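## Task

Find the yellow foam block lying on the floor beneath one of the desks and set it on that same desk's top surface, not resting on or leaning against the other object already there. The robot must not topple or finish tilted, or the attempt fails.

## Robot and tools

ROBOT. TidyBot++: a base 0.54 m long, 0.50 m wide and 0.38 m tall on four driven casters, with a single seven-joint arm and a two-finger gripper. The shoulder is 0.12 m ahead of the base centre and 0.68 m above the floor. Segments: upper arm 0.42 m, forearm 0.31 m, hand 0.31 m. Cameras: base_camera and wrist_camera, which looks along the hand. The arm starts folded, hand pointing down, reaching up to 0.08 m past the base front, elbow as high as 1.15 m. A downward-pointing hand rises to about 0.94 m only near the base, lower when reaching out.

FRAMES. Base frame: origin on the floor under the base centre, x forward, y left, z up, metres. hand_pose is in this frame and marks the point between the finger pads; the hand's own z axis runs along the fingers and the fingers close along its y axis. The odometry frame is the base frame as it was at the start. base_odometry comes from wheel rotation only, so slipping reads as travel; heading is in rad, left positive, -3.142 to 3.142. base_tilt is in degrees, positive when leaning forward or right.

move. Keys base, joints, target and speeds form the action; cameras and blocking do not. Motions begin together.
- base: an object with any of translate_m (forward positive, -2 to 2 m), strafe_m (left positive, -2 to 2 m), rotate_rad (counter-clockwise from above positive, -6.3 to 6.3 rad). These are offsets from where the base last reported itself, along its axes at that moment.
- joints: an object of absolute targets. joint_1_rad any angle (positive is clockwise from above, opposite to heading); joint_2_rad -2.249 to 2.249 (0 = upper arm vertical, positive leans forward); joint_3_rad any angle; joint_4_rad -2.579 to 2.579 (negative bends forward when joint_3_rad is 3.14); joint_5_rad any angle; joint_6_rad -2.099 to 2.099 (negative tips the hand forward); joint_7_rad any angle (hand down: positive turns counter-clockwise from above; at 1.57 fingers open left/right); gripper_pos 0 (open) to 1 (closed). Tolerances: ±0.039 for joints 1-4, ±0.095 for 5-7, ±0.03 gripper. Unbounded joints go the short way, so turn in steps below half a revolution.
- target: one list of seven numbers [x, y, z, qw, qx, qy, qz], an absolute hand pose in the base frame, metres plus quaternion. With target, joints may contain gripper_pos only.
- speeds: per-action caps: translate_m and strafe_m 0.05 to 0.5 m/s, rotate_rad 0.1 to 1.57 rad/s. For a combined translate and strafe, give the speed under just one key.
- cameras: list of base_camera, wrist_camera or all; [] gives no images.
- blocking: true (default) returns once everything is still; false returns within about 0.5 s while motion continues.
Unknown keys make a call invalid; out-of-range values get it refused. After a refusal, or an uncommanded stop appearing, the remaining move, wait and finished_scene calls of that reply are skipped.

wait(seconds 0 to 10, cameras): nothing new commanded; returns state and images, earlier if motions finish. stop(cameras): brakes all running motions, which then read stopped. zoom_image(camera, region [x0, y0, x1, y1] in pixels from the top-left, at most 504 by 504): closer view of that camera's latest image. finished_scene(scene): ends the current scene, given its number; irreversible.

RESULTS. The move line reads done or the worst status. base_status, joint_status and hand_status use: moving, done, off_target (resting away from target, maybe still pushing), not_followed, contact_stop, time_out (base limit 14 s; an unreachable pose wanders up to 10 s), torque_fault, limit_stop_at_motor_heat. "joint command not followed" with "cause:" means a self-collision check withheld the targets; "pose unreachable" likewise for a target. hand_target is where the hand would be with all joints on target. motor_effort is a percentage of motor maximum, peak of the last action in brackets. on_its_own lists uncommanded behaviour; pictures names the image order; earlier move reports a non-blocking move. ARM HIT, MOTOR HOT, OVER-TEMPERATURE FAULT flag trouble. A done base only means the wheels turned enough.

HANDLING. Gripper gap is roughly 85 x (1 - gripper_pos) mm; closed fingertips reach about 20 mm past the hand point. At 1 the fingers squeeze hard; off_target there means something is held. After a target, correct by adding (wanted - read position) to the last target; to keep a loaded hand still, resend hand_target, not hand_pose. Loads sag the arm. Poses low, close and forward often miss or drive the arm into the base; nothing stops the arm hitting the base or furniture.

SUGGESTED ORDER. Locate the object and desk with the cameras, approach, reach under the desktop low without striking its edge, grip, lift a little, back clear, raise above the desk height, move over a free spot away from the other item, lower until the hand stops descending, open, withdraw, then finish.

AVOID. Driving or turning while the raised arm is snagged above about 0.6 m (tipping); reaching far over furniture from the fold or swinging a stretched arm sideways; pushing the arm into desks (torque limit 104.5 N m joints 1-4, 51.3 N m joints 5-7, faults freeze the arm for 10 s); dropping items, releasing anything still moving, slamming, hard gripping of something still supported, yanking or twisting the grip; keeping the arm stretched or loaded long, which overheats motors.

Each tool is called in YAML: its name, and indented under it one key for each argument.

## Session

move:
  joints: {"joint_6_rad":0.35}

move:
  base: {"rotate_rad":1.4}

move:
  base: {"rotate_rad":1.4}

Scene clock: 1.87 s.
move: done
base_odometry: x=+0.000 y=+0.000 heading=+0.000
base_tilt: forward=+0.3 right=+0.2
base_status: not commanded
joint_positions: joint_1_rad=-0.001 joint_2_rad=-0.381 joint_3_rad=+3.112 joint_4_rad=-2.551 joint_5_rad=+0.003 joint_6_rad=+0.271 joint_7_rad=+1.580 gripper_pos=+0.000
joint_status: all done
motor_effort: joint_1_rad=+0(1) joint_2_rad=-4(5) joint_3_rad=+0(2) joint_4_rad=+20(21) joint_5_rad=+0(0) joint_6_rad=+9(10) joint_7_rad=-1(1)
hand_pose: x=+0.5163 y=+0.0142 z=+0.7944 quat_wxyz=(-0.001, +0.813, +0.020, +0.582) (m; base frame)
hand_target: x=+0.5228 y=+0.0147 z=+0.8170 quat_wxyz=(-0.001, +0.790, +0.020, +0.613) (m; base frame)
hand_status: not commanded
pictures: base_camera, wrist_camera
Images, in order (width x height): base_camera 644x364, wrist_camera 644x476.

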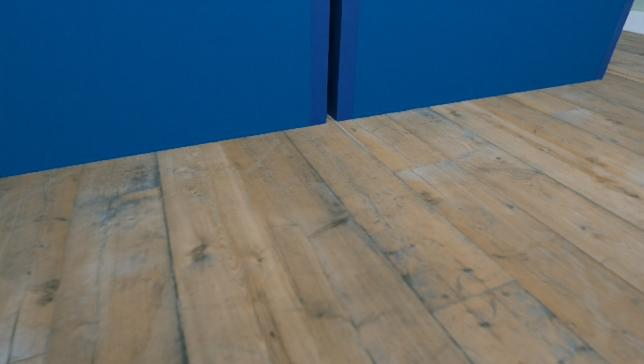

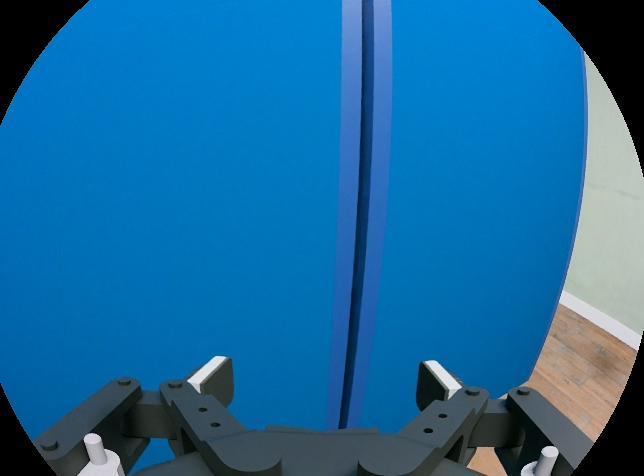

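Scene clock: 4.03 s.
move: done
base_odometry: x=+0.000 y=+0.000 heading=+1.399
base_tilt: forward=+0.3 right=+0.2
base_status: done
joint_positions: joint_1_rad=-0.001 joint_2_rad=-0.381 joint_3_rad=+3.112 joint_4_rad=-2.551 joint_5_rad=+0.003 joint_6_rad=+0.271 joint_7_rad=+1.580 gripper_pos=+0.000
joint_status: not commanded
motor_effort: joint_1_rad=+1(2) joint_2_rad=-5(6) joint_3_rad=-1(2) joint_4_rad=+20(20) joint_5_rad=+0(1) joint_6_rad=+8(9) joint_7_rad=+0(1)
hand_pose: x=+0.5163 y=+0.0142 z=+0.7945 quat_wxyz=(-0.001, +0.813, +0.020, +0.582) (m; base frame)
hand_target: x=+0.5228 y=+0.0147 z=+0.8170 quat_wxyz=(-0.001, +0.790, +0.020, +0.613) (m; base frame)
hand_status: not commanded
pictures: base_camera, wrist_camera
Images, in order (width x height): base_camera 644x364, wrist_camera 644x476.

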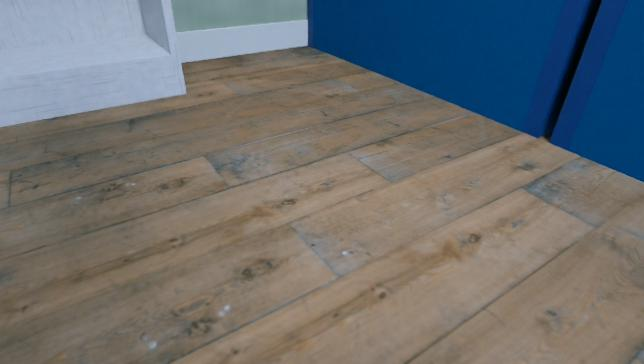

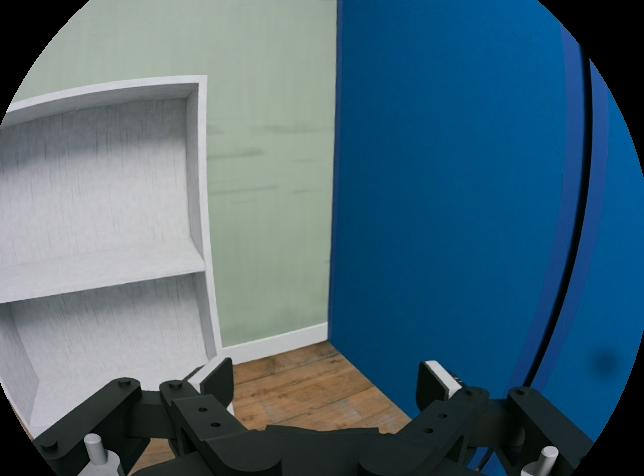

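Scene clock: 6.20 s.
move: done
base_odometry: x=+0.000 y=+0.000 heading=+2.798
base_tilt: forward=+0.3 right=+0.2
base_status: done
joint_positions: joint_1_rad=-0.001 joint_2_rad=-0.381 joint_3_rad=+3.112 joint_4_rad=-2.551 joint_5_rad=+0.003 joint_6_rad=+0.271 joint_7_rad=+1.580 gripper_pos=+0.000
joint_status: not commanded
motor_effort: joint_1_rad=+0(1) joint_2_rad=-5(6) joint_3_rad=-1(2) joint_4_rad=+20(20) joint_5_rad=+0(1) joint_6_rad=+9(9) joint_7_rad=+0(1)
hand_pose: x=+0.5163 y=+0.0142 z=+0.7945 quat_wxyz=(-0.001, +0.813, +0.020, +0.582) (m; base frame)
hand_target: x=+0.5228 y=+0.0147 z=+0.8170 quat_wxyz=(-0.001, +0.790, +0.020, +0.613) (m; base frame)
hand_status: not commanded
pictures: base_camera, wrist_camera
Images, in order (width x height): base_camera 644x364, wrist_camera 644x476.

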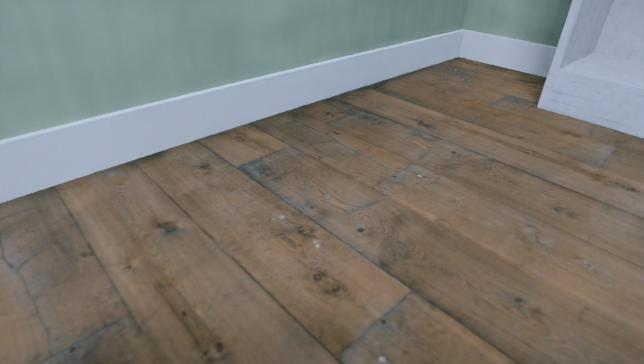

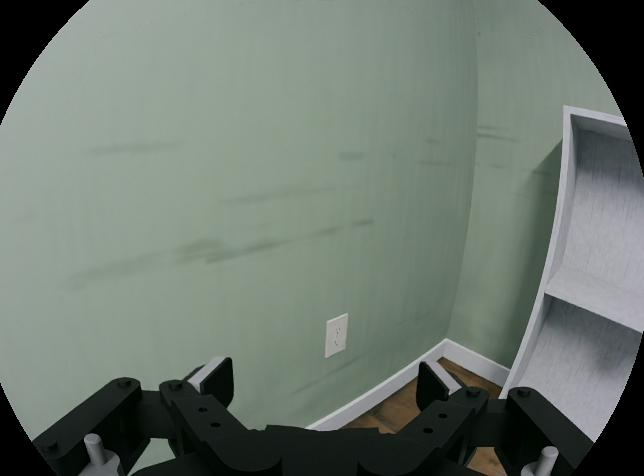

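move:
  base: {"rotate_rad":-2.433}
  cameras: ["base_camera"]

move:
  base: {"strafe_m":-1.4}

Scene clock: 9.53 s.
move: done
base_odometry: x=+0.000 y=+0.000 heading=+0.366
base_tilt: forward=+0.3 right=+0.2
base_status: done
joint_positions: joint_1_rad=-0.001 joint_2_rad=-0.381 joint_3_rad=+3.112 joint_4_rad=-2.551 joint_5_rad=+0.003 joint_6_rad=+0.272 joint_7_rad=+1.580 gripper_pos=+0.000
joint_status: not commanded
motor_effort: joint_1_rad=+0(2) joint_2_rad=-5(6) joint_3_rad=+0(3) joint_4_rad=+20(20) joint_5_rad=+0(1) joint_6_rad=+9(9) joint_7_rad=+0(1)
hand_pose: x=+0.5164 y=+0.0142 z=+0.7947 quat_wxyz=(-0.001, +0.813, +0.020, +0.582) (m; base frame)
hand_target: x=+0.5228 y=+0.0147 z=+0.8170 quat_wxyz=(-0.001, +0.790, +0.020, +0.613) (m; base frame)
hand_status: not commanded
pictures: base_camera
Images, in order (width x height): base_camera 644x364.

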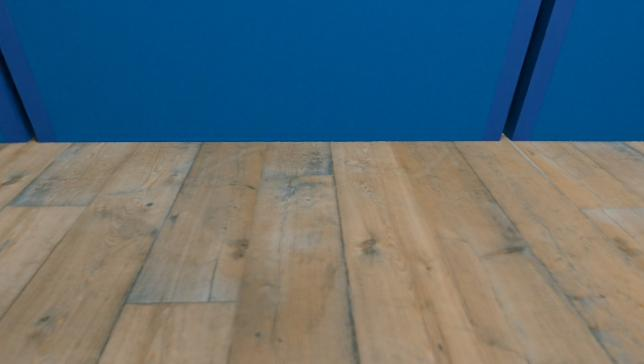

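Scene clock: 13.53 s.
move: done
base_odometry: x=+0.501 y=-1.307 heading=+0.365
base_tilt: forward=+0.3 right=+0.2
base_status: done
joint_positions: joint_1_rad=-0.001 joint_2_rad=-0.381 joint_3_rad=+3.112 joint_4_rad=-2.551 joint_5_rad=+0.003 joint_6_rad=+0.272 joint_7_rad=+1.580 gripper_pos=+0.000
joint_status: not commanded
motor_effort: joint_1_rad=+0(2) joint_2_rad=-4(5) joint_3_rad=-1(2) joint_4_rad=+19(21) joint_5_rad=+0(1) joint_6_rad=+8(9) joint_7_rad=+0(1)
hand_pose: x=+0.5164 y=+0.0142 z=+0.7947 quat_wxyz=(-0.001, +0.813, +0.020, +0.582) (m; base frame)
hand_target: x=+0.5228 y=+0.0147 z=+0.8170 quat_wxyz=(-0.001, +0.790, +0.020, +0.613) (m; base frame)
hand_status: not commanded
pictures: base_camera, wrist_camera
Images, in order (width x height): base_camera 644x364, wrist_camera 644x476.

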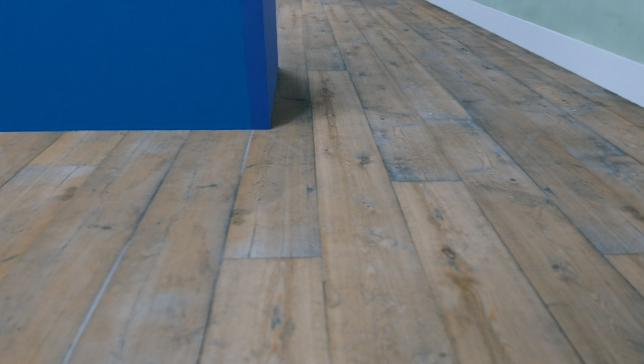

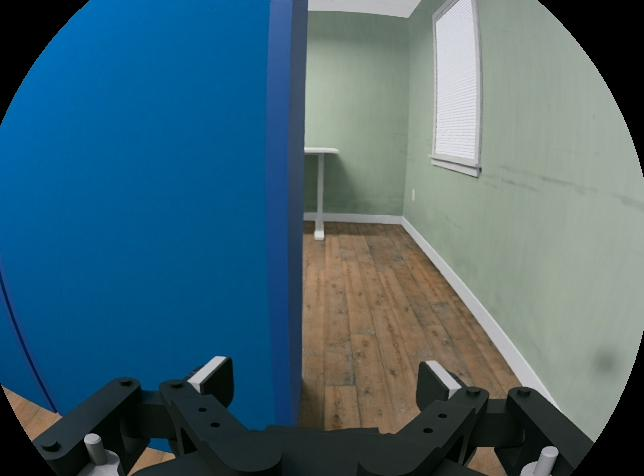

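move:
  base: {"strafe_m":-0.42}
  cameras: []

move:
  base: {"translate_m":1.73}
  cameras: ["wrist_camera"]

move:
  base: {"rotate_rad":0.9}

Scene clock: 15.90 s.
move: done
base_odometry: x=+0.651 y=-1.700 heading=+0.364
base_tilt: forward=+0.3 right=+0.2
base_status: done
joint_positions: joint_1_rad=-0.001 joint_2_rad=-0.381 joint_3_rad=+3.112 joint_4_rad=-2.551 joint_5_rad=+0.003 joint_6_rad=+0.272 joint_7_rad=+1.580 gripper_pos=+0.000
joint_status: not commanded
motor_effort: joint_1_rad=+0(2) joint_2_rad=-4(6) joint_3_rad=-1(2) joint_4_rad=+20(20) joint_5_rad=+0(1) joint_6_rad=+8(9) joint_7_rad=-1(1)
hand_pose: x=+0.5164 y=+0.0141 z=+0.7947 quat_wxyz=(-0.001, +0.813, +0.020, +0.582) (m; base frame)
hand_target: x=+0.5228 y=+0.0147 z=+0.8170 quat_wxyz=(-0.001, +0.790, +0.020, +0.613) (m; base frame)
hand_status: not commanded
pictures: none
No camera images: "cameras" was empty.

Scene clock: 20.53 s.
move: done
base_odometry: x=+2.268 y=-1.084 heading=+0.364
base_tilt: forward=+0.4 right=+0.2
base_status: done
joint_positions: joint_1_rad=-0.001 joint_2_rad=-0.381 joint_3_rad=+3.112 joint_4_rad=-2.551 joint_5_rad=+0.003 joint_6_rad=+0.273 joint_7_rad=+1.580 gripper_pos=+0.000
joint_status: not commanded
motor_effort: joint_1_rad=+0(2) joint_2_rad=-5(7) joint_3_rad=-1(2) joint_4_rad=+20(21) joint_5_rad=+0(1) joint_6_rad=+8(9) joint_7_rad=-1(1)
hand_pose: x=+0.5165 y=+0.0141 z=+0.7949 quat_wxyz=(-0.001, +0.813, +0.020, +0.583) (m; base frame)
hand_target: x=+0.5228 y=+0.0147 z=+0.8170 quat_wxyz=(-0.001, +0.790, +0.020, +0.613) (m; base frame)
hand_status: not commanded
pictures: wrist_camera
Images, in order (width x height): wrist_camera 644x476.

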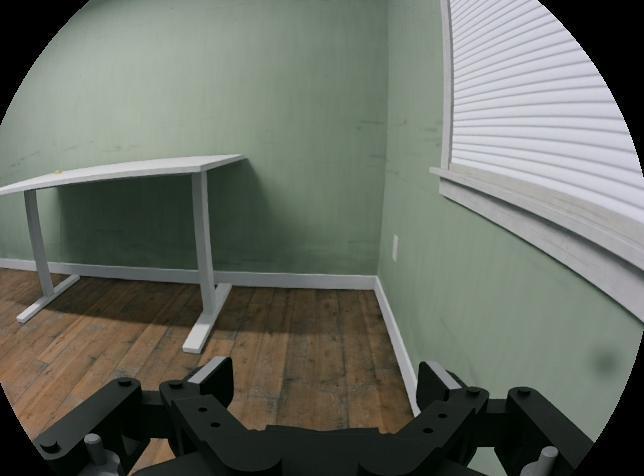

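Scene clock: 22.33 s.
move: done
base_odometry: x=+2.268 y=-1.084 heading=+1.263
base_tilt: forward=+0.3 right=+0.2
base_status: done
joint_positions: joint_1_rad=-0.001 joint_2_rad=-0.381 joint_3_rad=+3.112 joint_4_rad=-2.551 joint_5_rad=+0.003 joint_6_rad=+0.273 joint_7_rad=+1.580 gripper_pos=+0.000
joint_status: not commanded
motor_effort: joint_1_rad=+0(2) joint_2_rad=-4(5) joint_3_rad=-1(2) joint_4_rad=+20(20) joint_5_rad=+0(1) joint_6_rad=+9(9) joint_7_rad=-1(1)
hand_pose: x=+0.5165 y=+0.0141 z=+0.7950 quat_wxyz=(-0.001, +0.812, +0.020, +0.583) (m; base frame)
hand_target: x=+0.5228 y=+0.0147 z=+0.8170 quat_wxyz=(-0.001, +0.790, +0.020, +0.613) (m; base frame)
hand_status: not commanded
pictures: base_camera, wrist_camera
Images, in order (width x height): base_camera 644x364, wrist_camera 644x476.

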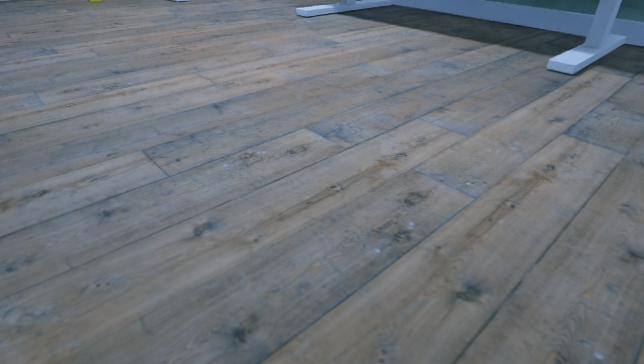

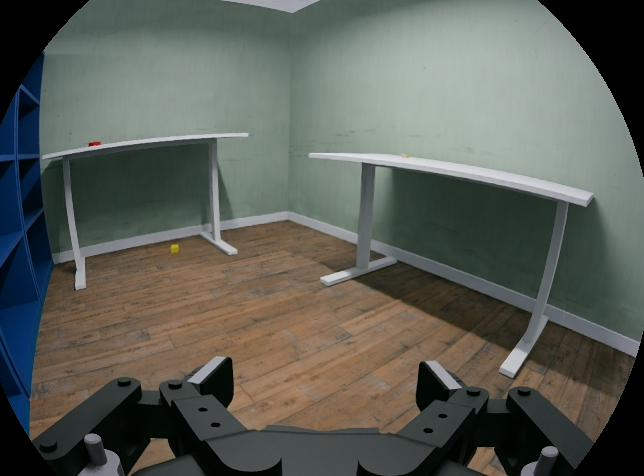

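move:
  base: {"rotate_rad":0.67}
  cameras: []

move:
  base: {"translate_m":1.2,"strafe_m":-0.35}

Scene clock: 24.10 s.
move: done
base_odometry: x=+2.268 y=-1.084 heading=+1.932
base_tilt: forward=+0.3 right=+0.2
base_status: done
joint_positions: joint_1_rad=-0.001 joint_2_rad=-0.381 joint_3_rad=+3.112 joint_4_rad=-2.551 joint_5_rad=+0.003 joint_6_rad=+0.273 joint_7_rad=+1.580 gripper_pos=+0.000
joint_status: not commanded
motor_effort: joint_1_rad=+0(2) joint_2_rad=-5(5) joint_3_rad=+0(2) joint_4_rad=+20(21) joint_5_rad=+0(1) joint_6_rad=+8(9) joint_7_rad=+0(1)
hand_pose: x=+0.5165 y=+0.0142 z=+0.7950 quat_wxyz=(-0.001, +0.812, +0.020, +0.583) (m; base frame)
hand_target: x=+0.5228 y=+0.0147 z=+0.8170 quat_wxyz=(-0.001, +0.790, +0.020, +0.613) (m; base frame)
hand_status: not commanded
pictures: none
No camera images: "cameras" was empty.

Scene clock: 27.97 s.
move: done
base_odometry: x=+2.171 y=+0.162 heading=+1.933
base_tilt: forward=+0.3 right=+0.2
base_status: done
joint_positions: joint_1_rad=-0.001 joint_2_rad=-0.381 joint_3_rad=+3.112 joint_4_rad=-2.551 joint_5_rad=+0.003 joint_6_rad=+0.273 joint_7_rad=+1.580 gripper_pos=+0.000
joint_status: not commanded
motor_effort: joint_1_rad=+0(1) joint_2_rad=-4(6) joint_3_rad=-1(2) joint_4_rad=+20(21) joint_5_rad=+0(1) joint_6_rad=+8(10) joint_7_rad=-1(1)
hand_pose: x=+0.5165 y=+0.0142 z=+0.7951 quat_wxyz=(-0.001, +0.812, +0.020, +0.583) (m; base frame)
hand_target: x=+0.5228 y=+0.0147 z=+0.8170 quat_wxyz=(-0.001, +0.790, +0.020, +0.613) (m; base frame)
hand_status: not commanded
pictures: base_camera, wrist_camera
Images, in order (width x height): base_camera 644x364, wrist_camera 644x476.

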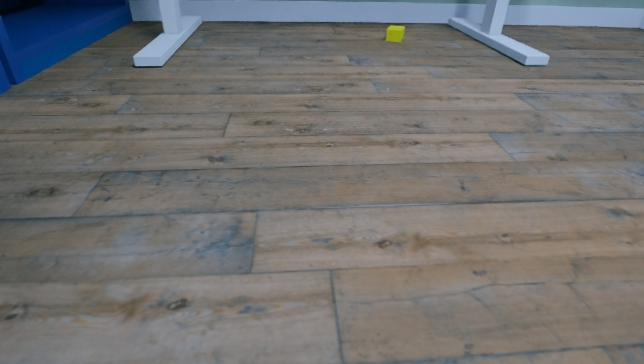

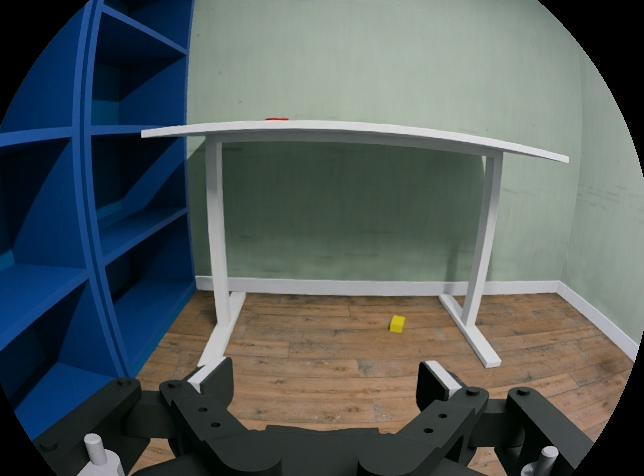

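move:
  joints: {"joint_1_rad":0,"joint_2_rad":1.496,"joint_3_rad":3.1416,"joint_4_rad":-1.209,"joint_5_rad":0,"joint_6_rad":-0.49,"joint_7_rad":1.57}
  base: {"strafe_m":-0.31,"translate_m":0.4}
  cameras: []

move:
  base: {"translate_m":0.66}

Scene clock: 31.63 s.
move: done
base_odometry: x=+2.319 y=+0.647 heading=+1.934
base_tilt: forward=+0.4 right=+0.2
base_status: done
joint_positions: joint_1_rad=-0.001 joint_2_rad=+1.496 joint_3_rad=+3.125 joint_4_rad=-1.228 joint_5_rad=+0.003 joint_6_rad=-0.407 joint_7_rad=+1.580 gripper_pos=+0.000
joint_status: all done
motor_effort: joint_1_rad=+1(3) joint_2_rad=-42(47) joint_3_rad=-3(4) joint_4_rad=+7(22) joint_5_rad=+0(1) joint_6_rad=+0(10) joint_7_rad=+0(2)
hand_pose: x=+0.6695 y=+0.0115 z=+0.1149 quat_wxyz=(-0.008, +1.000, +0.007, +0.006) (m; base frame)
hand_target: x=+0.6549 y=+0.0013 z=+0.1175 quat_wxyz=(+0.000, +1.000, +0.000, -0.027) (m; base frame)
hand_status: not commanded
pictures: none
No camera images: "cameras" was empty.

Scene clock: 34.27 s.
move: done
base_odometry: x=+2.084 y=+1.264 heading=+1.933
base_tilt: forward=+0.4 right=+0.2
base_status: done
joint_positions: joint_1_rad=-0.001 joint_2_rad=+1.497 joint_3_rad=+3.126 joint_4_rad=-1.219 joint_5_rad=+0.003 joint_6_rad=-0.414 joint_7_rad=+1.580 gripper_pos=+0.000
joint_status: not commanded
motor_effort: joint_1_rad=+1(4) joint_2_rad=-44(46) joint_3_rad=-3(4) joint_4_rad=+8(9) joint_5_rad=+0(1) joint_6_rad=+0(1) joint_7_rad=-1(1)
hand_pose: x=+0.6717 y=+0.0109 z=+0.1154 quat_wxyz=(-0.007, +1.000, +0.007, +0.006) (m; base frame)
hand_target: x=+0.6549 y=+0.0013 z=+0.1175 quat_wxyz=(+0.000, +1.000, +0.000, -0.027) (m; base frame)
hand_status: not commanded
pictures: base_camera, wrist_camera
Images, in order (width x height): base_camera 644x364, wrist_camera 644x476.

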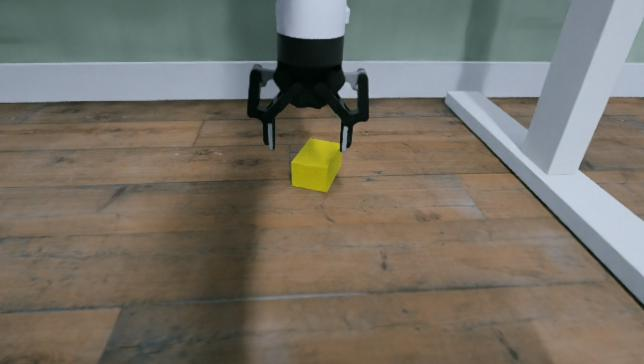

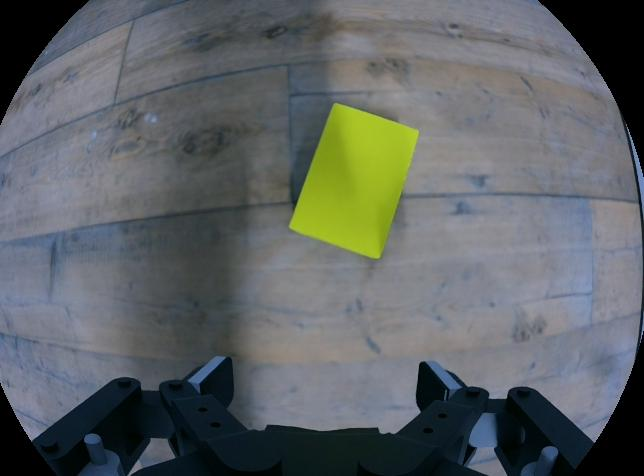

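move:
  joints: {"joint_7_rad":1.22}
  base: {"strafe_m":-0.022,"translate_m":0.088}

Scene clock: 35.63 s.
move: done
base_odometry: x=+2.073 y=+1.354 heading=+1.934
base_tilt: forward=+0.4 right=+0.2
base_status: done
joint_positions: joint_1_rad=-0.001 joint_2_rad=+1.498 joint_3_rad=+3.128 joint_4_rad=-1.215 joint_5_rad=+0.003 joint_6_rad=-0.416 joint_7_rad=+1.263 gripper_pos=+0.000
joint_status: all done
motor_effort: joint_1_rad=+1(3) joint_2_rad=-44(45) joint_3_rad=-3(3) joint_4_rad=+8(9) joint_5_rad=+0(1) joint_6_rad=+0(1) joint_7_rad=+0(1)
hand_pose: x=+0.6738 y=+0.0100 z=+0.1158 quat_wxyz=(-0.007, +0.989, -0.151, +0.006) (m; base frame)
hand_target: x=+0.6549 y=+0.0013 z=+0.1175 quat_wxyz=(+0.005, +0.984, -0.174, -0.026) (m; base frame)
hand_status: not commanded
pictures: base_camera, wrist_camera
Images, in order (width x height): base_camera 644x364, wrist_camera 644x476.

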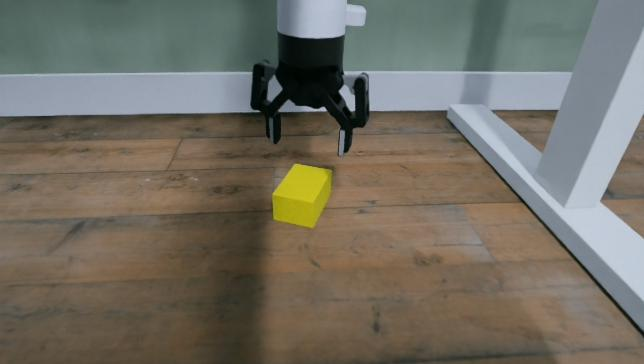

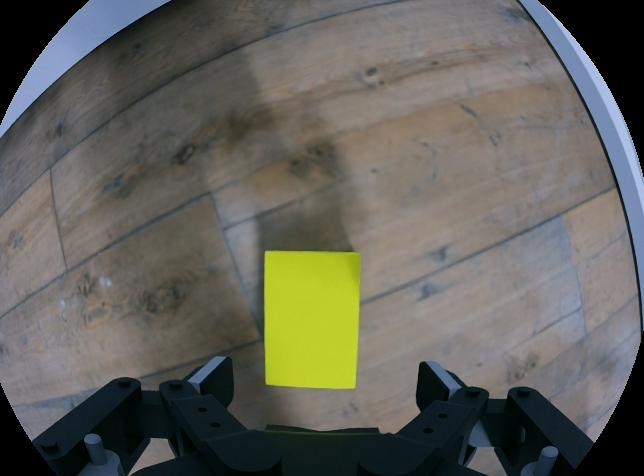

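move:
  joints: {"joint_2_rad":1.62,"joint_4_rad":-1.085,"joint_6_rad":-0.50}
  base: {"strafe_m":0.006,"translate_m":0.004}
  cameras: ["wrist_camera"]

move:
  joints: {"joint_2_rad":1.705,"joint_4_rad":-0.984,"joint_6_rad":-0.506}

Scene clock: 37.07 s.
move: done
base_odometry: x=+2.066 y=+1.356 heading=+1.933
base_tilt: forward=+0.4 right=+0.2
base_status: done
joint_positions: joint_1_rad=-0.001 joint_2_rad=+1.624 joint_3_rad=+3.129 joint_4_rad=-1.099 joint_5_rad=+0.003 joint_6_rad=-0.422 joint_7_rad=+1.263 gripper_pos=+0.000
joint_status: all done
motor_effort: joint_1_rad=+0(3) joint_2_rad=-43(46) joint_3_rad=-3(4) joint_4_rad=+8(9) joint_5_rad=+0(1) joint_6_rad=+0(1) joint_7_rad=-1(1)
hand_pose: x=+0.6655 y=+0.0089 z=+0.0610 quat_wxyz=(-0.005, +0.988, -0.152, -0.003) (m; base frame)
hand_target: x=+0.6525 y=+0.0013 z=+0.0656 quat_wxyz=(+0.006, +0.984, -0.174, -0.031) (m; base frame)
hand_status: not commanded
pictures: wrist_camera
Images, in order (width x height): wrist_camera 644x476.

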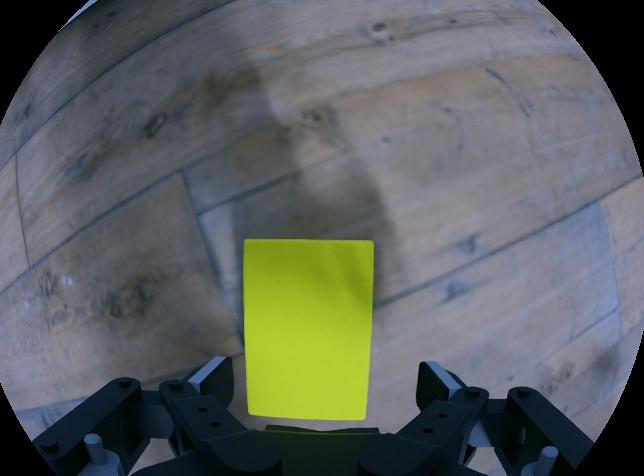

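Scene clock: 38.10 s.
move: done
base_odometry: x=+2.066 y=+1.356 heading=+1.933
base_tilt: forward=+0.4 right=+0.2
base_status: not commanded
joint_positions: joint_1_rad=-0.001 joint_2_rad=+1.702 joint_3_rad=+3.129 joint_4_rad=-0.999 joint_5_rad=+0.003 joint_6_rad=-0.428 joint_7_rad=+1.263 gripper_pos=+0.000
joint_status: all done
motor_effort: joint_1_rad=+1(1) joint_2_rad=-43(46) joint_3_rad=-2(3) joint_4_rad=+7(9) joint_5_rad=+0(0) joint_6_rad=+0(1) joint_7_rad=-1(1)
hand_pose: x=+0.6743 y=+0.0087 z=+0.0313 quat_wxyz=(-0.006, +0.988, -0.152, +0.006) (m; base frame)
hand_target: x=+0.6568 y=+0.0013 z=+0.0320 quat_wxyz=(+0.005, +0.984, -0.174, -0.026) (m; base frame)
hand_status: not commanded
pictures: base_camera, wrist_camera
Images, in order (width x height): base_camera 644x364, wrist_camera 644x476.

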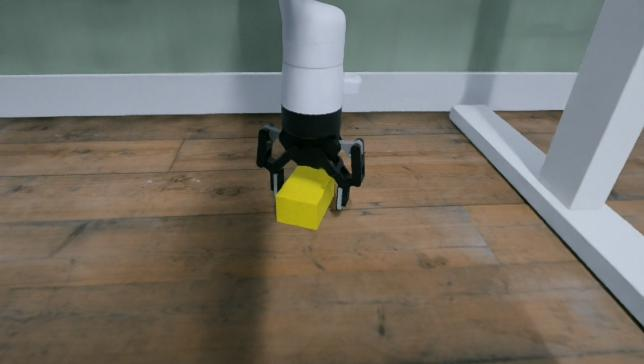

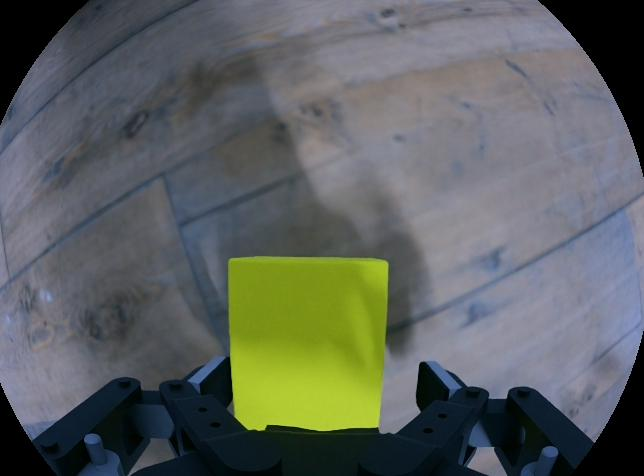

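move:
  base: {"strafe_m":0.006}
  cameras: []

move:
  joints: {"gripper_pos":0.42}
  cameras: ["base_camera"]

move:
  joints: {"joint_2_rad":1.52,"joint_4_rad":-1.16,"joint_6_rad":-0.48,"gripper_pos":0.55}

Scene clock: 38.87 s.
move: done
base_odometry: x=+2.061 y=+1.354 heading=+1.933
base_tilt: forward=+0.4 right=+0.2
base_status: done
joint_positions: joint_1_rad=-0.001 joint_2_rad=+1.702 joint_3_rad=+3.131 joint_4_rad=-0.999 joint_5_rad=+0.003 joint_6_rad=-0.428 joint_7_rad=+1.263 gripper_pos=+0.000
joint_status: not commanded
motor_effort: joint_1_rad=+1(4) joint_2_rad=-43(44) joint_3_rad=-2(4) joint_4_rad=+8(8) joint_5_rad=+0(1) joint_6_rad=+0(1) joint_7_rad=+0(1)
hand_pose: x=+0.6743 y=+0.0079 z=+0.0313 quat_wxyz=(-0.006, +0.988, -0.152, +0.006) (m; base frame)
hand_target: x=+0.6568 y=+0.0013 z=+0.0320 quat_wxyz=(+0.005, +0.984, -0.174, -0.026) (m; base frame)
hand_status: not commanded
pictures: none
No camera images: "cameras" was empty.

Scene clock: 39.63 s.
move: done
base_odometry: x=+2.061 y=+1.354 heading=+1.933
base_tilt: forward=+0.4 right=+0.2
base_status: not commanded
joint_positions: joint_1_rad=-0.001 joint_2_rad=+1.700 joint_3_rad=+3.131 joint_4_rad=-0.998 joint_5_rad=+0.003 joint_6_rad=-0.433 joint_7_rad=+1.263 gripper_pos=+0.394
joint_status: all done
motor_effort: joint_1_rad=+1(2) joint_2_rad=-40(45) joint_3_rad=-1(3) joint_4_rad=+7(8) joint_5_rad=+0(1) joint_6_rad=+1(3) joint_7_rad=+0(1)
hand_pose: x=+0.6743 y=+0.0077 z=+0.0325 quat_wxyz=(-0.005, +0.988, -0.152, +0.004) (m; base frame)
hand_target: x=+0.6568 y=+0.0013 z=+0.0320 quat_wxyz=(+0.005, +0.984, -0.174, -0.026) (m; base frame)
hand_status: not commanded
pictures: base_camera
Images, in order (width x height): base_camera 644x364.

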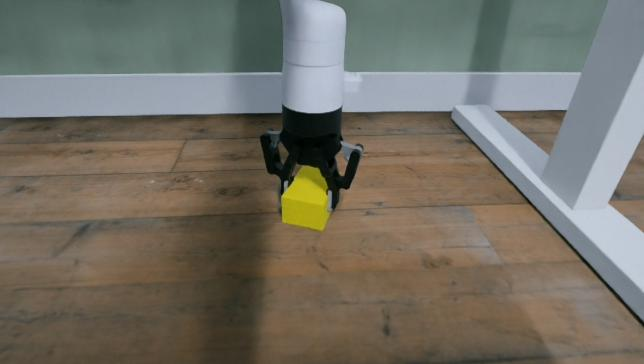

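Scene clock: 41.13 s.
move: off_target
base_odometry: x=+2.061 y=+1.354 heading=+1.933
base_tilt: forward=+0.4 right=+0.2
base_status: not commanded
joint_positions: joint_1_rad=-0.001 joint_2_rad=+1.544 joint_3_rad=+3.131 joint_4_rad=-1.143 joint_5_rad=+0.003 joint_6_rad=-0.433 joint_7_rad=+1.263 gripper_pos=+0.394
joint_status: gripper_pos off_target (ended at +0.394, target +0.550); the others done
motor_effort: joint_1_rad=+1(1) joint_2_rad=-45(48) joint_3_rad=-2(3) joint_4_rad=+8(9) joint_5_rad=+0(0) joint_6_rad=+1(2) joint_7_rad=-1(1)
hand_pose: x=+0.6841 y=+0.0080 z=+0.0994 quat_wxyz=(-0.006, +0.988, -0.151, +0.010) (m; base frame)
hand_target: x=+0.6735 y=+0.0013 z=+0.1105 quat_wxyz=(+0.002, +0.985, -0.174, -0.009) (m; base frame)
hand_status: not commanded
pictures: base_camera, wrist_camera
Images, in order (width x height): base_camera 644x364, wrist_camera 644x476.

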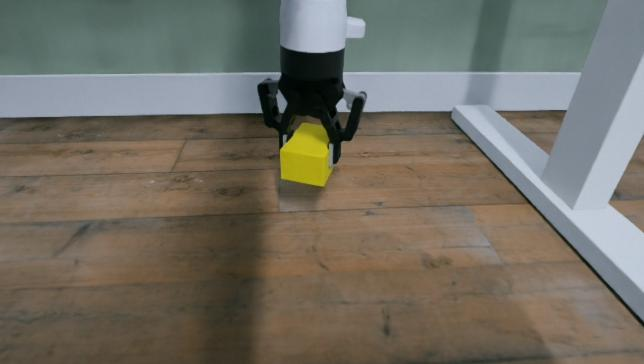

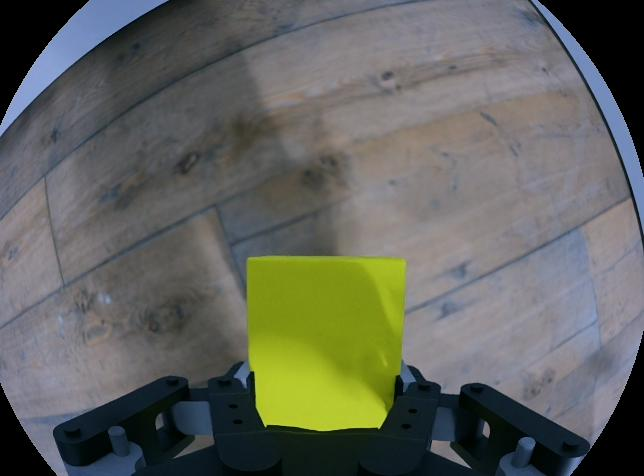

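move:
  base: {"translate_m":-0.92}
  cameras: ["base_camera"]

move:
  joints: {"joint_2_rad":0.037,"joint_4_rad":-1.488,"joint_6_rad":-0.05,"joint_7_rad":1.64}

Scene clock: 44.50 s.
move: done
base_odometry: x=+2.387 y=+0.493 heading=+1.933
base_tilt: forward=+0.4 right=+0.2
base_status: done
joint_positions: joint_1_rad=-0.001 joint_2_rad=+1.544 joint_3_rad=+3.132 joint_4_rad=-1.149 joint_5_rad=+0.003 joint_6_rad=-0.433 joint_7_rad=+1.263 gripper_pos=+0.394
joint_status: not commanded
motor_effort: joint_1_rad=+1(2) joint_2_rad=-44(47) joint_3_rad=-3(3) joint_4_rad=+7(10) joint_5_rad=+0(1) joint_6_rad=+1(2) joint_7_rad=-1(1)
hand_pose: x=+0.6808 y=+0.0074 z=+0.0987 quat_wxyz=(-0.005, +0.988, -0.151, +0.007) (m; base frame)
hand_target: x=+0.6735 y=+0.0013 z=+0.1105 quat_wxyz=(+0.002, +0.985, -0.174, -0.009) (m; base frame)
hand_status: not commanded
pictures: base_camera
Images, in order (width x height): base_camera 644x364.

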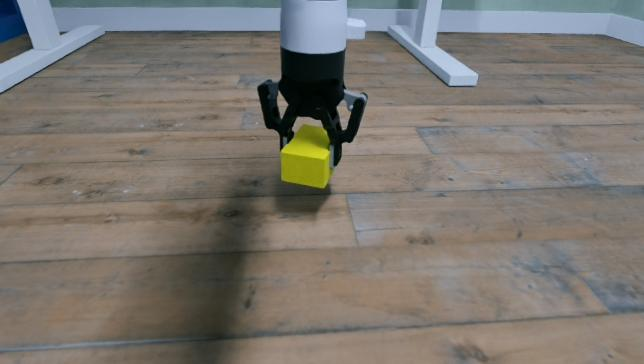

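Scene clock: 47.50 s.
move: done
base_odometry: x=+2.387 y=+0.493 heading=+1.933
base_tilt: forward=+0.3 right=+0.2
base_status: not commanded
joint_positions: joint_1_rad=-0.001 joint_2_rad=+0.061 joint_3_rad=+3.132 joint_4_rad=-1.467 joint_5_rad=+0.003 joint_6_rad=-0.133 joint_7_rad=+1.581 gripper_pos=+0.395
joint_status: all done
motor_effort: joint_1_rad=+0(1) joint_2_rad=-25(50) joint_3_rad=+0(3) joint_4_rad=+23(24) joint_5_rad=+0(1) joint_6_rad=+9(10) joint_7_rad=-1(2)
hand_pose: x=+0.7685 y=+0.0079 z=+1.0875 quat_wxyz=(+0.001, +0.738, +0.008, +0.675) (m; base frame)
hand_target: x=+0.7599 y=+0.0013 z=+1.1154 quat_wxyz=(+0.024, +0.708, +0.025, +0.705) (m; base frame)
hand_status: not commanded
pictures: base_camera, wrist_camera
Images, in order (width x height): base_camera 644x364, wrist_camera 644x476.

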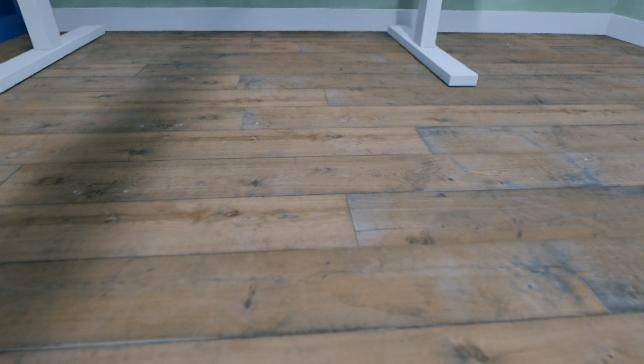

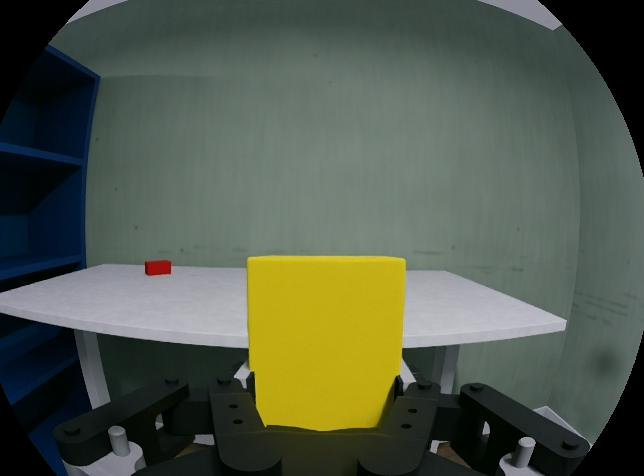

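move:
  base: {"translate_m":0.54}
  speeds: {"translate_m":0.3}
  joints: {"joint_6_rad":-0.02}

Scene clock: 50.47 s.
move: done
base_odometry: x=+2.195 y=+0.998 heading=+1.934
base_tilt: forward=+0.4 right=+0.2
base_status: done
joint_positions: joint_1_rad=-0.001 joint_2_rad=+0.049 joint_3_rad=+3.133 joint_4_rad=-1.470 joint_5_rad=+0.003 joint_6_rad=-0.096 joint_7_rad=+1.582 gripper_pos=+0.395
joint_status: all done
motor_effort: joint_1_rad=+0(3) joint_2_rad=-23(30) joint_3_rad=-1(5) joint_4_rad=+24(25) joint_5_rad=+0(0) joint_6_rad=+9(10) joint_7_rad=-1(1)
hand_pose: x=+0.7645 y=+0.0073 z=+1.1041 quat_wxyz=(+0.001, +0.723, +0.008, +0.691) (m; base frame)
hand_target: x=+0.7598 y=+0.0013 z=+1.1247 quat_wxyz=(+0.025, +0.698, +0.024, +0.716) (m; base frame)
hand_status: not commanded
pictures: base_camera, wrist_camera
Images, in order (width x height): base_camera 644x364, wrist_camera 644x476.

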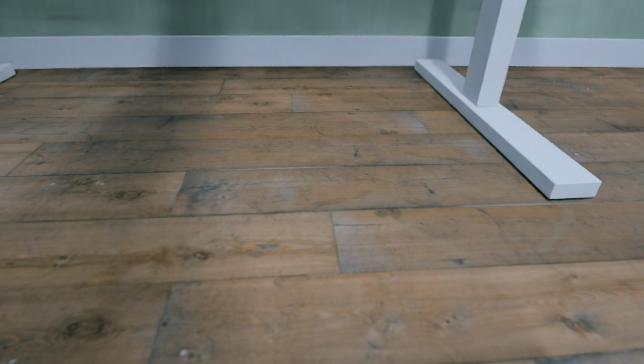

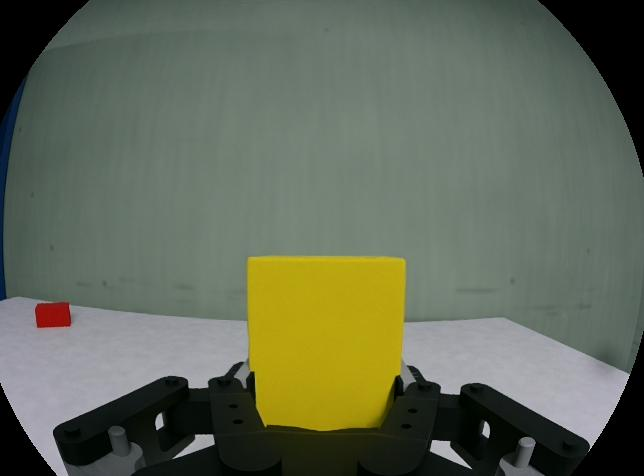

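move:
  joints: {"joint_2_rad":0.065,"joint_4_rad":-1.67,"joint_6_rad":0.22}
  cameras: []

move:
  joints: {"joint_2_rad":0.07,"joint_4_rad":-1.71,"joint_6_rad":0.25}
  cameras: ["wrist_camera"]

move:
  joints: {"joint_2_rad":0.075,"joint_4_rad":-1.735,"joint_6_rad":0.275}
  cameras: []

move:
  joints: {"joint_2_rad":0.078,"joint_4_rad":-1.755,"joint_6_rad":0.295}
  cameras: ["wrist_camera"]

Scene clock: 52.17 s.
move: done
base_odometry: x=+2.195 y=+0.998 heading=+1.934
base_tilt: forward=+0.4 right=+0.2
base_status: not commanded
joint_positions: joint_1_rad=-0.001 joint_2_rad=+0.058 joint_3_rad=+3.133 joint_4_rad=-1.653 joint_5_rad=+0.003 joint_6_rad=+0.137 joint_7_rad=+1.582 gripper_pos=+0.395
joint_status: all done
motor_effort: joint_1_rad=+1(1) joint_2_rad=-24(25) joint_3_rad=-2(2) joint_4_rad=+24(25) joint_5_rad=+0(0) joint_6_rad=+8(10) joint_7_rad=+0(1)
hand_pose: x=+0.7657 y=+0.0075 z=+1.0571 quat_wxyz=(+0.001, +0.708, +0.008, +0.706) (m; base frame)
hand_target: x=+0.7673 y=+0.0013 z=+1.0677 quat_wxyz=(+0.025, +0.687, +0.024, +0.726) (m; base frame)
hand_status: not commanded
pictures: none
No camera images: "cameras" was empty.

Scene clock: 52.90 s.
move: done
base_odometry: x=+2.195 y=+0.998 heading=+1.934
base_tilt: forward=+0.4 right=+0.2
base_status: not commanded
joint_positions: joint_1_rad=-0.001 joint_2_rad=+0.060 joint_3_rad=+3.133 joint_4_rad=-1.693 joint_5_rad=+0.003 joint_6_rad=+0.171 joint_7_rad=+1.582 gripper_pos=+0.395
joint_status: all done
motor_effort: joint_1_rad=+0(1) joint_2_rad=-24(25) joint_3_rad=-1(3) joint_4_rad=+23(24) joint_5_rad=+0(1) joint_6_rad=+9(10) joint_7_rad=+0(1)
hand_pose: x=+0.7647 y=+0.0075 z=+1.0408 quat_wxyz=(+0.001, +0.711, +0.008, +0.703) (m; base frame)
hand_target: x=+0.7670 y=+0.0013 z=+1.0490 quat_wxyz=(+0.025, +0.692, +0.024, +0.721) (m; base frame)
hand_status: not commanded
pictures: wrist_camera
Images, in order (width x height): wrist_camera 644x476.

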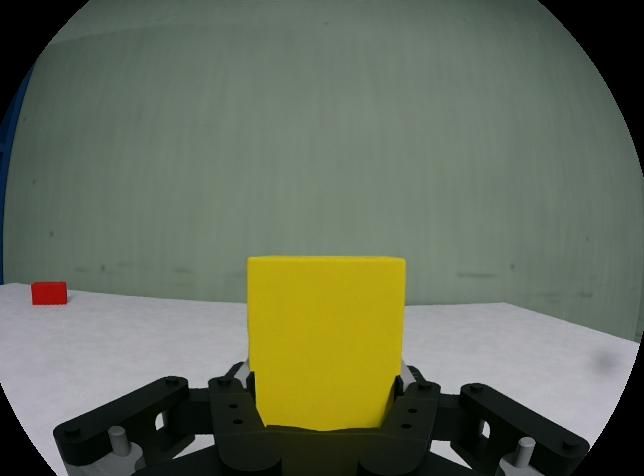

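Scene clock: 53.53 s.
move: done
base_odometry: x=+2.195 y=+0.998 heading=+1.934
base_tilt: forward=+0.4 right=+0.2
base_status: not commanded
joint_positions: joint_1_rad=-0.001 joint_2_rad=+0.062 joint_3_rad=+3.133 joint_4_rad=-1.717 joint_5_rad=+0.003 joint_6_rad=+0.197 joint_7_rad=+1.582 gripper_pos=+0.395
joint_status: all done
motor_effort: joint_1_rad=+0(1) joint_2_rad=-23(25) joint_3_rad=-1(2) joint_4_rad=+23(24) joint_5_rad=+0(0) joint_6_rad=+10(10) joint_7_rad=+0(1)
hand_pose: x=+0.7638 y=+0.0075 z=+1.0329 quat_wxyz=(+0.001, +0.711, +0.008, +0.703) (m; base frame)
hand_target: x=+0.7670 y=+0.0013 z=+1.0381 quat_wxyz=(+0.025, +0.694, +0.024, +0.719) (m; base frame)
hand_status: not commanded
pictures: none
No camera images: "cameras" was empty.

Scene clock: 54.13 s.
move: done
base_odometry: x=+2.195 y=+0.998 heading=+1.934
base_tilt: forward=+0.4 right=+0.2
base_status: not commanded
joint_positions: joint_1_rad=-0.001 joint_2_rad=+0.064 joint_3_rad=+3.133 joint_4_rad=-1.737 joint_5_rad=+0.003 joint_6_rad=+0.217 joint_7_rad=+1.582 gripper_pos=+0.395
joint_status: all done
motor_effort: joint_1_rad=+1(1) joint_2_rad=-24(24) joint_3_rad=-2(2) joint_4_rad=+23(24) joint_5_rad=+0(0) joint_6_rad=+9(10) joint_7_rad=+0(1)
hand_pose: x=+0.7631 y=+0.0075 z=+1.0260 quat_wxyz=(+0.001, +0.712, +0.008, +0.703) (m; base frame)
hand_target: x=+0.7665 y=+0.0013 z=+1.0300 quat_wxyz=(+0.025, +0.695, +0.024, +0.718) (m; base frame)
hand_status: not commanded
pictures: wrist_camera
Images, in order (width x height): wrist_camera 644x476.

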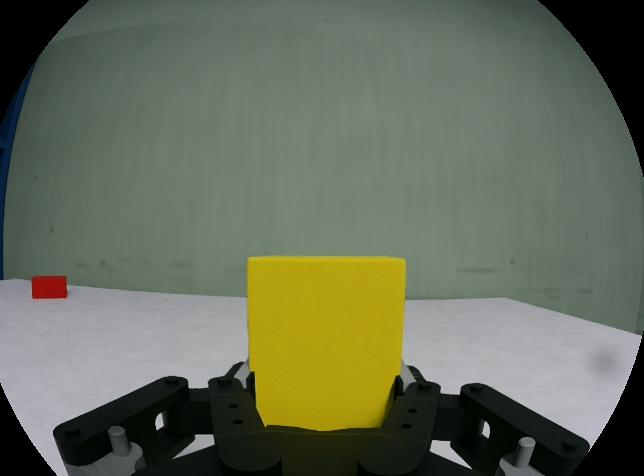

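move:
  joints: {"joint_2_rad":0.08,"joint_4_rad":-1.775,"joint_6_rad":0.315}
  cameras: []

move:
  joints: {"joint_2_rad":0.082,"joint_4_rad":-1.795,"joint_6_rad":0.335}
  cameras: []

move:
  joints: {"joint_2_rad":0.083,"joint_4_rad":-1.81,"joint_6_rad":0.35}
  cameras: ["wrist_camera"]

Scene clock: 54.87 s.
move: done
base_odometry: x=+2.195 y=+0.998 heading=+1.934
base_tilt: forward=+0.4 right=+0.2
base_status: not commanded
joint_positions: joint_1_rad=-0.001 joint_2_rad=+0.066 joint_3_rad=+3.133 joint_4_rad=-1.757 joint_5_rad=+0.003 joint_6_rad=+0.237 joint_7_rad=+1.582 gripper_pos=+0.395
joint_status: all done
motor_effort: joint_1_rad=+0(1) joint_2_rad=-23(25) joint_3_rad=-1(2) joint_4_rad=+23(24) joint_5_rad=+0(0) joint_6_rad=+9(10) joint_7_rad=+0(1)
hand_pose: x=+0.7623 y=+0.0075 z=+1.0186 quat_wxyz=(+0.001, +0.712, +0.008, +0.702) (m; base frame)
hand_target: x=+0.7655 y=+0.0013 z=+1.0227 quat_wxyz=(+0.025, +0.696, +0.024, +0.717) (m; base frame)
hand_status: not commanded
pictures: none
No camera images: "cameras" was empty.

Scene clock: 55.47 s.
move: done
base_odometry: x=+2.195 y=+0.998 heading=+1.934
base_tilt: forward=+0.4 right=+0.2
base_status: not commanded
joint_positions: joint_1_rad=-0.001 joint_2_rad=+0.068 joint_3_rad=+3.133 joint_4_rad=-1.777 joint_5_rad=+0.003 joint_6_rad=+0.258 joint_7_rad=+1.582 gripper_pos=+0.395
joint_status: all done
motor_effort: joint_1_rad=+0(1) joint_2_rad=-23(25) joint_3_rad=-1(2) joint_4_rad=+23(24) joint_5_rad=+0(0) joint_6_rad=+9(10) joint_7_rad=-1(1)
hand_pose: x=+0.7613 y=+0.0075 z=+1.0115 quat_wxyz=(+0.001, +0.713, +0.008, +0.701) (m; base frame)
hand_target: x=+0.7644 y=+0.0013 z=+1.0154 quat_wxyz=(+0.025, +0.696, +0.024, +0.717) (m; base frame)
hand_status: not commanded
pictures: none
No camera images: "cameras" was empty.

Scene clock: 56.03 s.
move: done
base_odometry: x=+2.195 y=+0.998 heading=+1.934
base_tilt: forward=+0.4 right=+0.2
base_status: not commanded
joint_positions: joint_1_rad=-0.001 joint_2_rad=+0.069 joint_3_rad=+3.133 joint_4_rad=-1.791 joint_5_rad=+0.003 joint_6_rad=+0.272 joint_7_rad=+1.582 gripper_pos=+0.395
joint_status: all done
motor_effort: joint_1_rad=+1(1) joint_2_rad=-23(24) joint_3_rad=-1(2) joint_4_rad=+22(24) joint_5_rad=+0(0) joint_6_rad=+9(10) joint_7_rad=-1(1)
hand_pose: x=+0.7604 y=+0.0075 z=+1.0065 quat_wxyz=(+0.001, +0.713, +0.008, +0.701) (m; base frame)
hand_target: x=+0.7632 y=+0.0013 z=+1.0102 quat_wxyz=(+0.025, +0.697, +0.024, +0.716) (m; base frame)
hand_status: not commanded
pictures: wrist_camera
Images, in order (width x height): wrist_camera 644x476.

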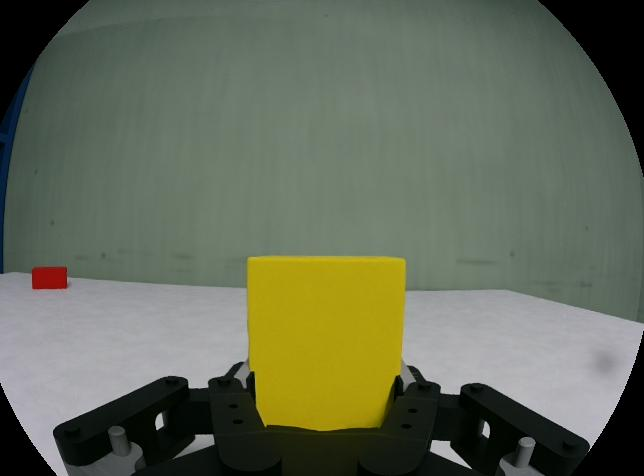

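move:
  joints: {"joint_2_rad":0.085,"joint_4_rad":-1.825,"joint_6_rad":0.365}
  cameras: []

move:
  joints: {"joint_2_rad":0.087,"joint_4_rad":-1.84,"joint_6_rad":0.38}
  cameras: []

move:
  joints: {"joint_2_rad":0.09,"joint_4_rad":-1.855,"joint_6_rad":0.39}
  cameras: ["wrist_camera"]

Scene clock: 56.80 s.
move: done
base_odometry: x=+2.195 y=+0.998 heading=+1.934
base_tilt: forward=+0.4 right=+0.2
base_status: not commanded
joint_positions: joint_1_rad=-0.001 joint_2_rad=+0.070 joint_3_rad=+3.133 joint_4_rad=-1.806 joint_5_rad=+0.003 joint_6_rad=+0.287 joint_7_rad=+1.582 gripper_pos=+0.395
joint_status: all done
motor_effort: joint_1_rad=+0(1) joint_2_rad=-24(24) joint_3_rad=-1(2) joint_4_rad=+23(24) joint_5_rad=+0(0) joint_6_rad=+9(10) joint_7_rad=-1(1)
hand_pose: x=+0.7594 y=+0.0075 z=+1.0011 quat_wxyz=(+0.001, +0.714, +0.008, +0.701) (m; base frame)
hand_target: x=+0.7624 y=+0.0013 z=+1.0045 quat_wxyz=(+0.025, +0.698, +0.024, +0.716) (m; base frame)
hand_status: not commanded
pictures: none
No camera images: "cameras" was empty.

Scene clock: 57.40 s.
move: done
base_odometry: x=+2.195 y=+0.998 heading=+1.934
base_tilt: forward=+0.3 right=+0.2
base_status: not commanded
joint_positions: joint_1_rad=-0.001 joint_2_rad=+0.072 joint_3_rad=+3.133 joint_4_rad=-1.821 joint_5_rad=+0.003 joint_6_rad=+0.302 joint_7_rad=+1.582 gripper_pos=+0.395
joint_status: all done
motor_effort: joint_1_rad=+0(1) joint_2_rad=-23(24) joint_3_rad=-2(2) joint_4_rad=+23(24) joint_5_rad=+0(0) joint_6_rad=+9(10) joint_7_rad=-1(1)
hand_pose: x=+0.7585 y=+0.0075 z=+0.9956 quat_wxyz=(+0.001, +0.714, +0.008, +0.700) (m; base frame)
hand_target: x=+0.7614 y=+0.0013 z=+0.9988 quat_wxyz=(+0.025, +0.698, +0.024, +0.715) (m; base frame)
hand_status: not commanded
pictures: none
No camera images: "cameras" was empty.

Scene clock: 57.97 s.
move: done
base_odometry: x=+2.195 y=+0.998 heading=+1.934
base_tilt: forward=+0.3 right=+0.2
base_status: not commanded
joint_positions: joint_1_rad=-0.001 joint_2_rad=+0.073 joint_3_rad=+3.133 joint_4_rad=-1.833 joint_5_rad=+0.003 joint_6_rad=+0.316 joint_7_rad=+1.582 gripper_pos=+0.395
joint_status: all done
motor_effort: joint_1_rad=+0(1) joint_2_rad=-23(24) joint_3_rad=-1(2) joint_4_rad=+22(23) joint_5_rad=+0(0) joint_6_rad=+9(10) joint_7_rad=-1(1)
hand_pose: x=+0.7576 y=+0.0075 z=+0.9920 quat_wxyz=(+0.001, +0.714, +0.008, +0.700) (m; base frame)
hand_target: x=+0.7607 y=+0.0013 z=+0.9909 quat_wxyz=(+0.025, +0.701, +0.024, +0.712) (m; base frame)
hand_status: not commanded
pictures: wrist_camera
Images, in order (width x height): wrist_camera 644x476.

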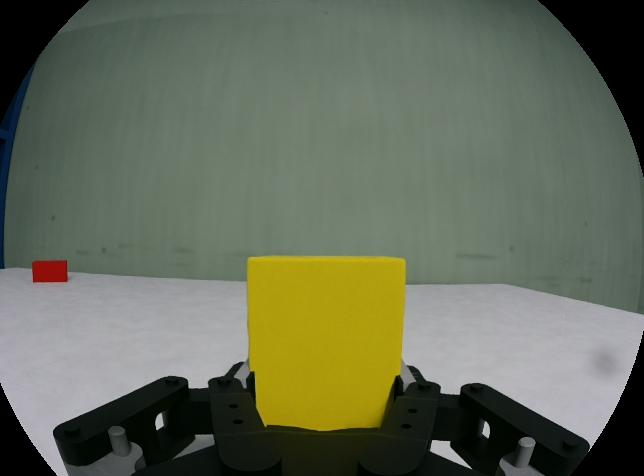

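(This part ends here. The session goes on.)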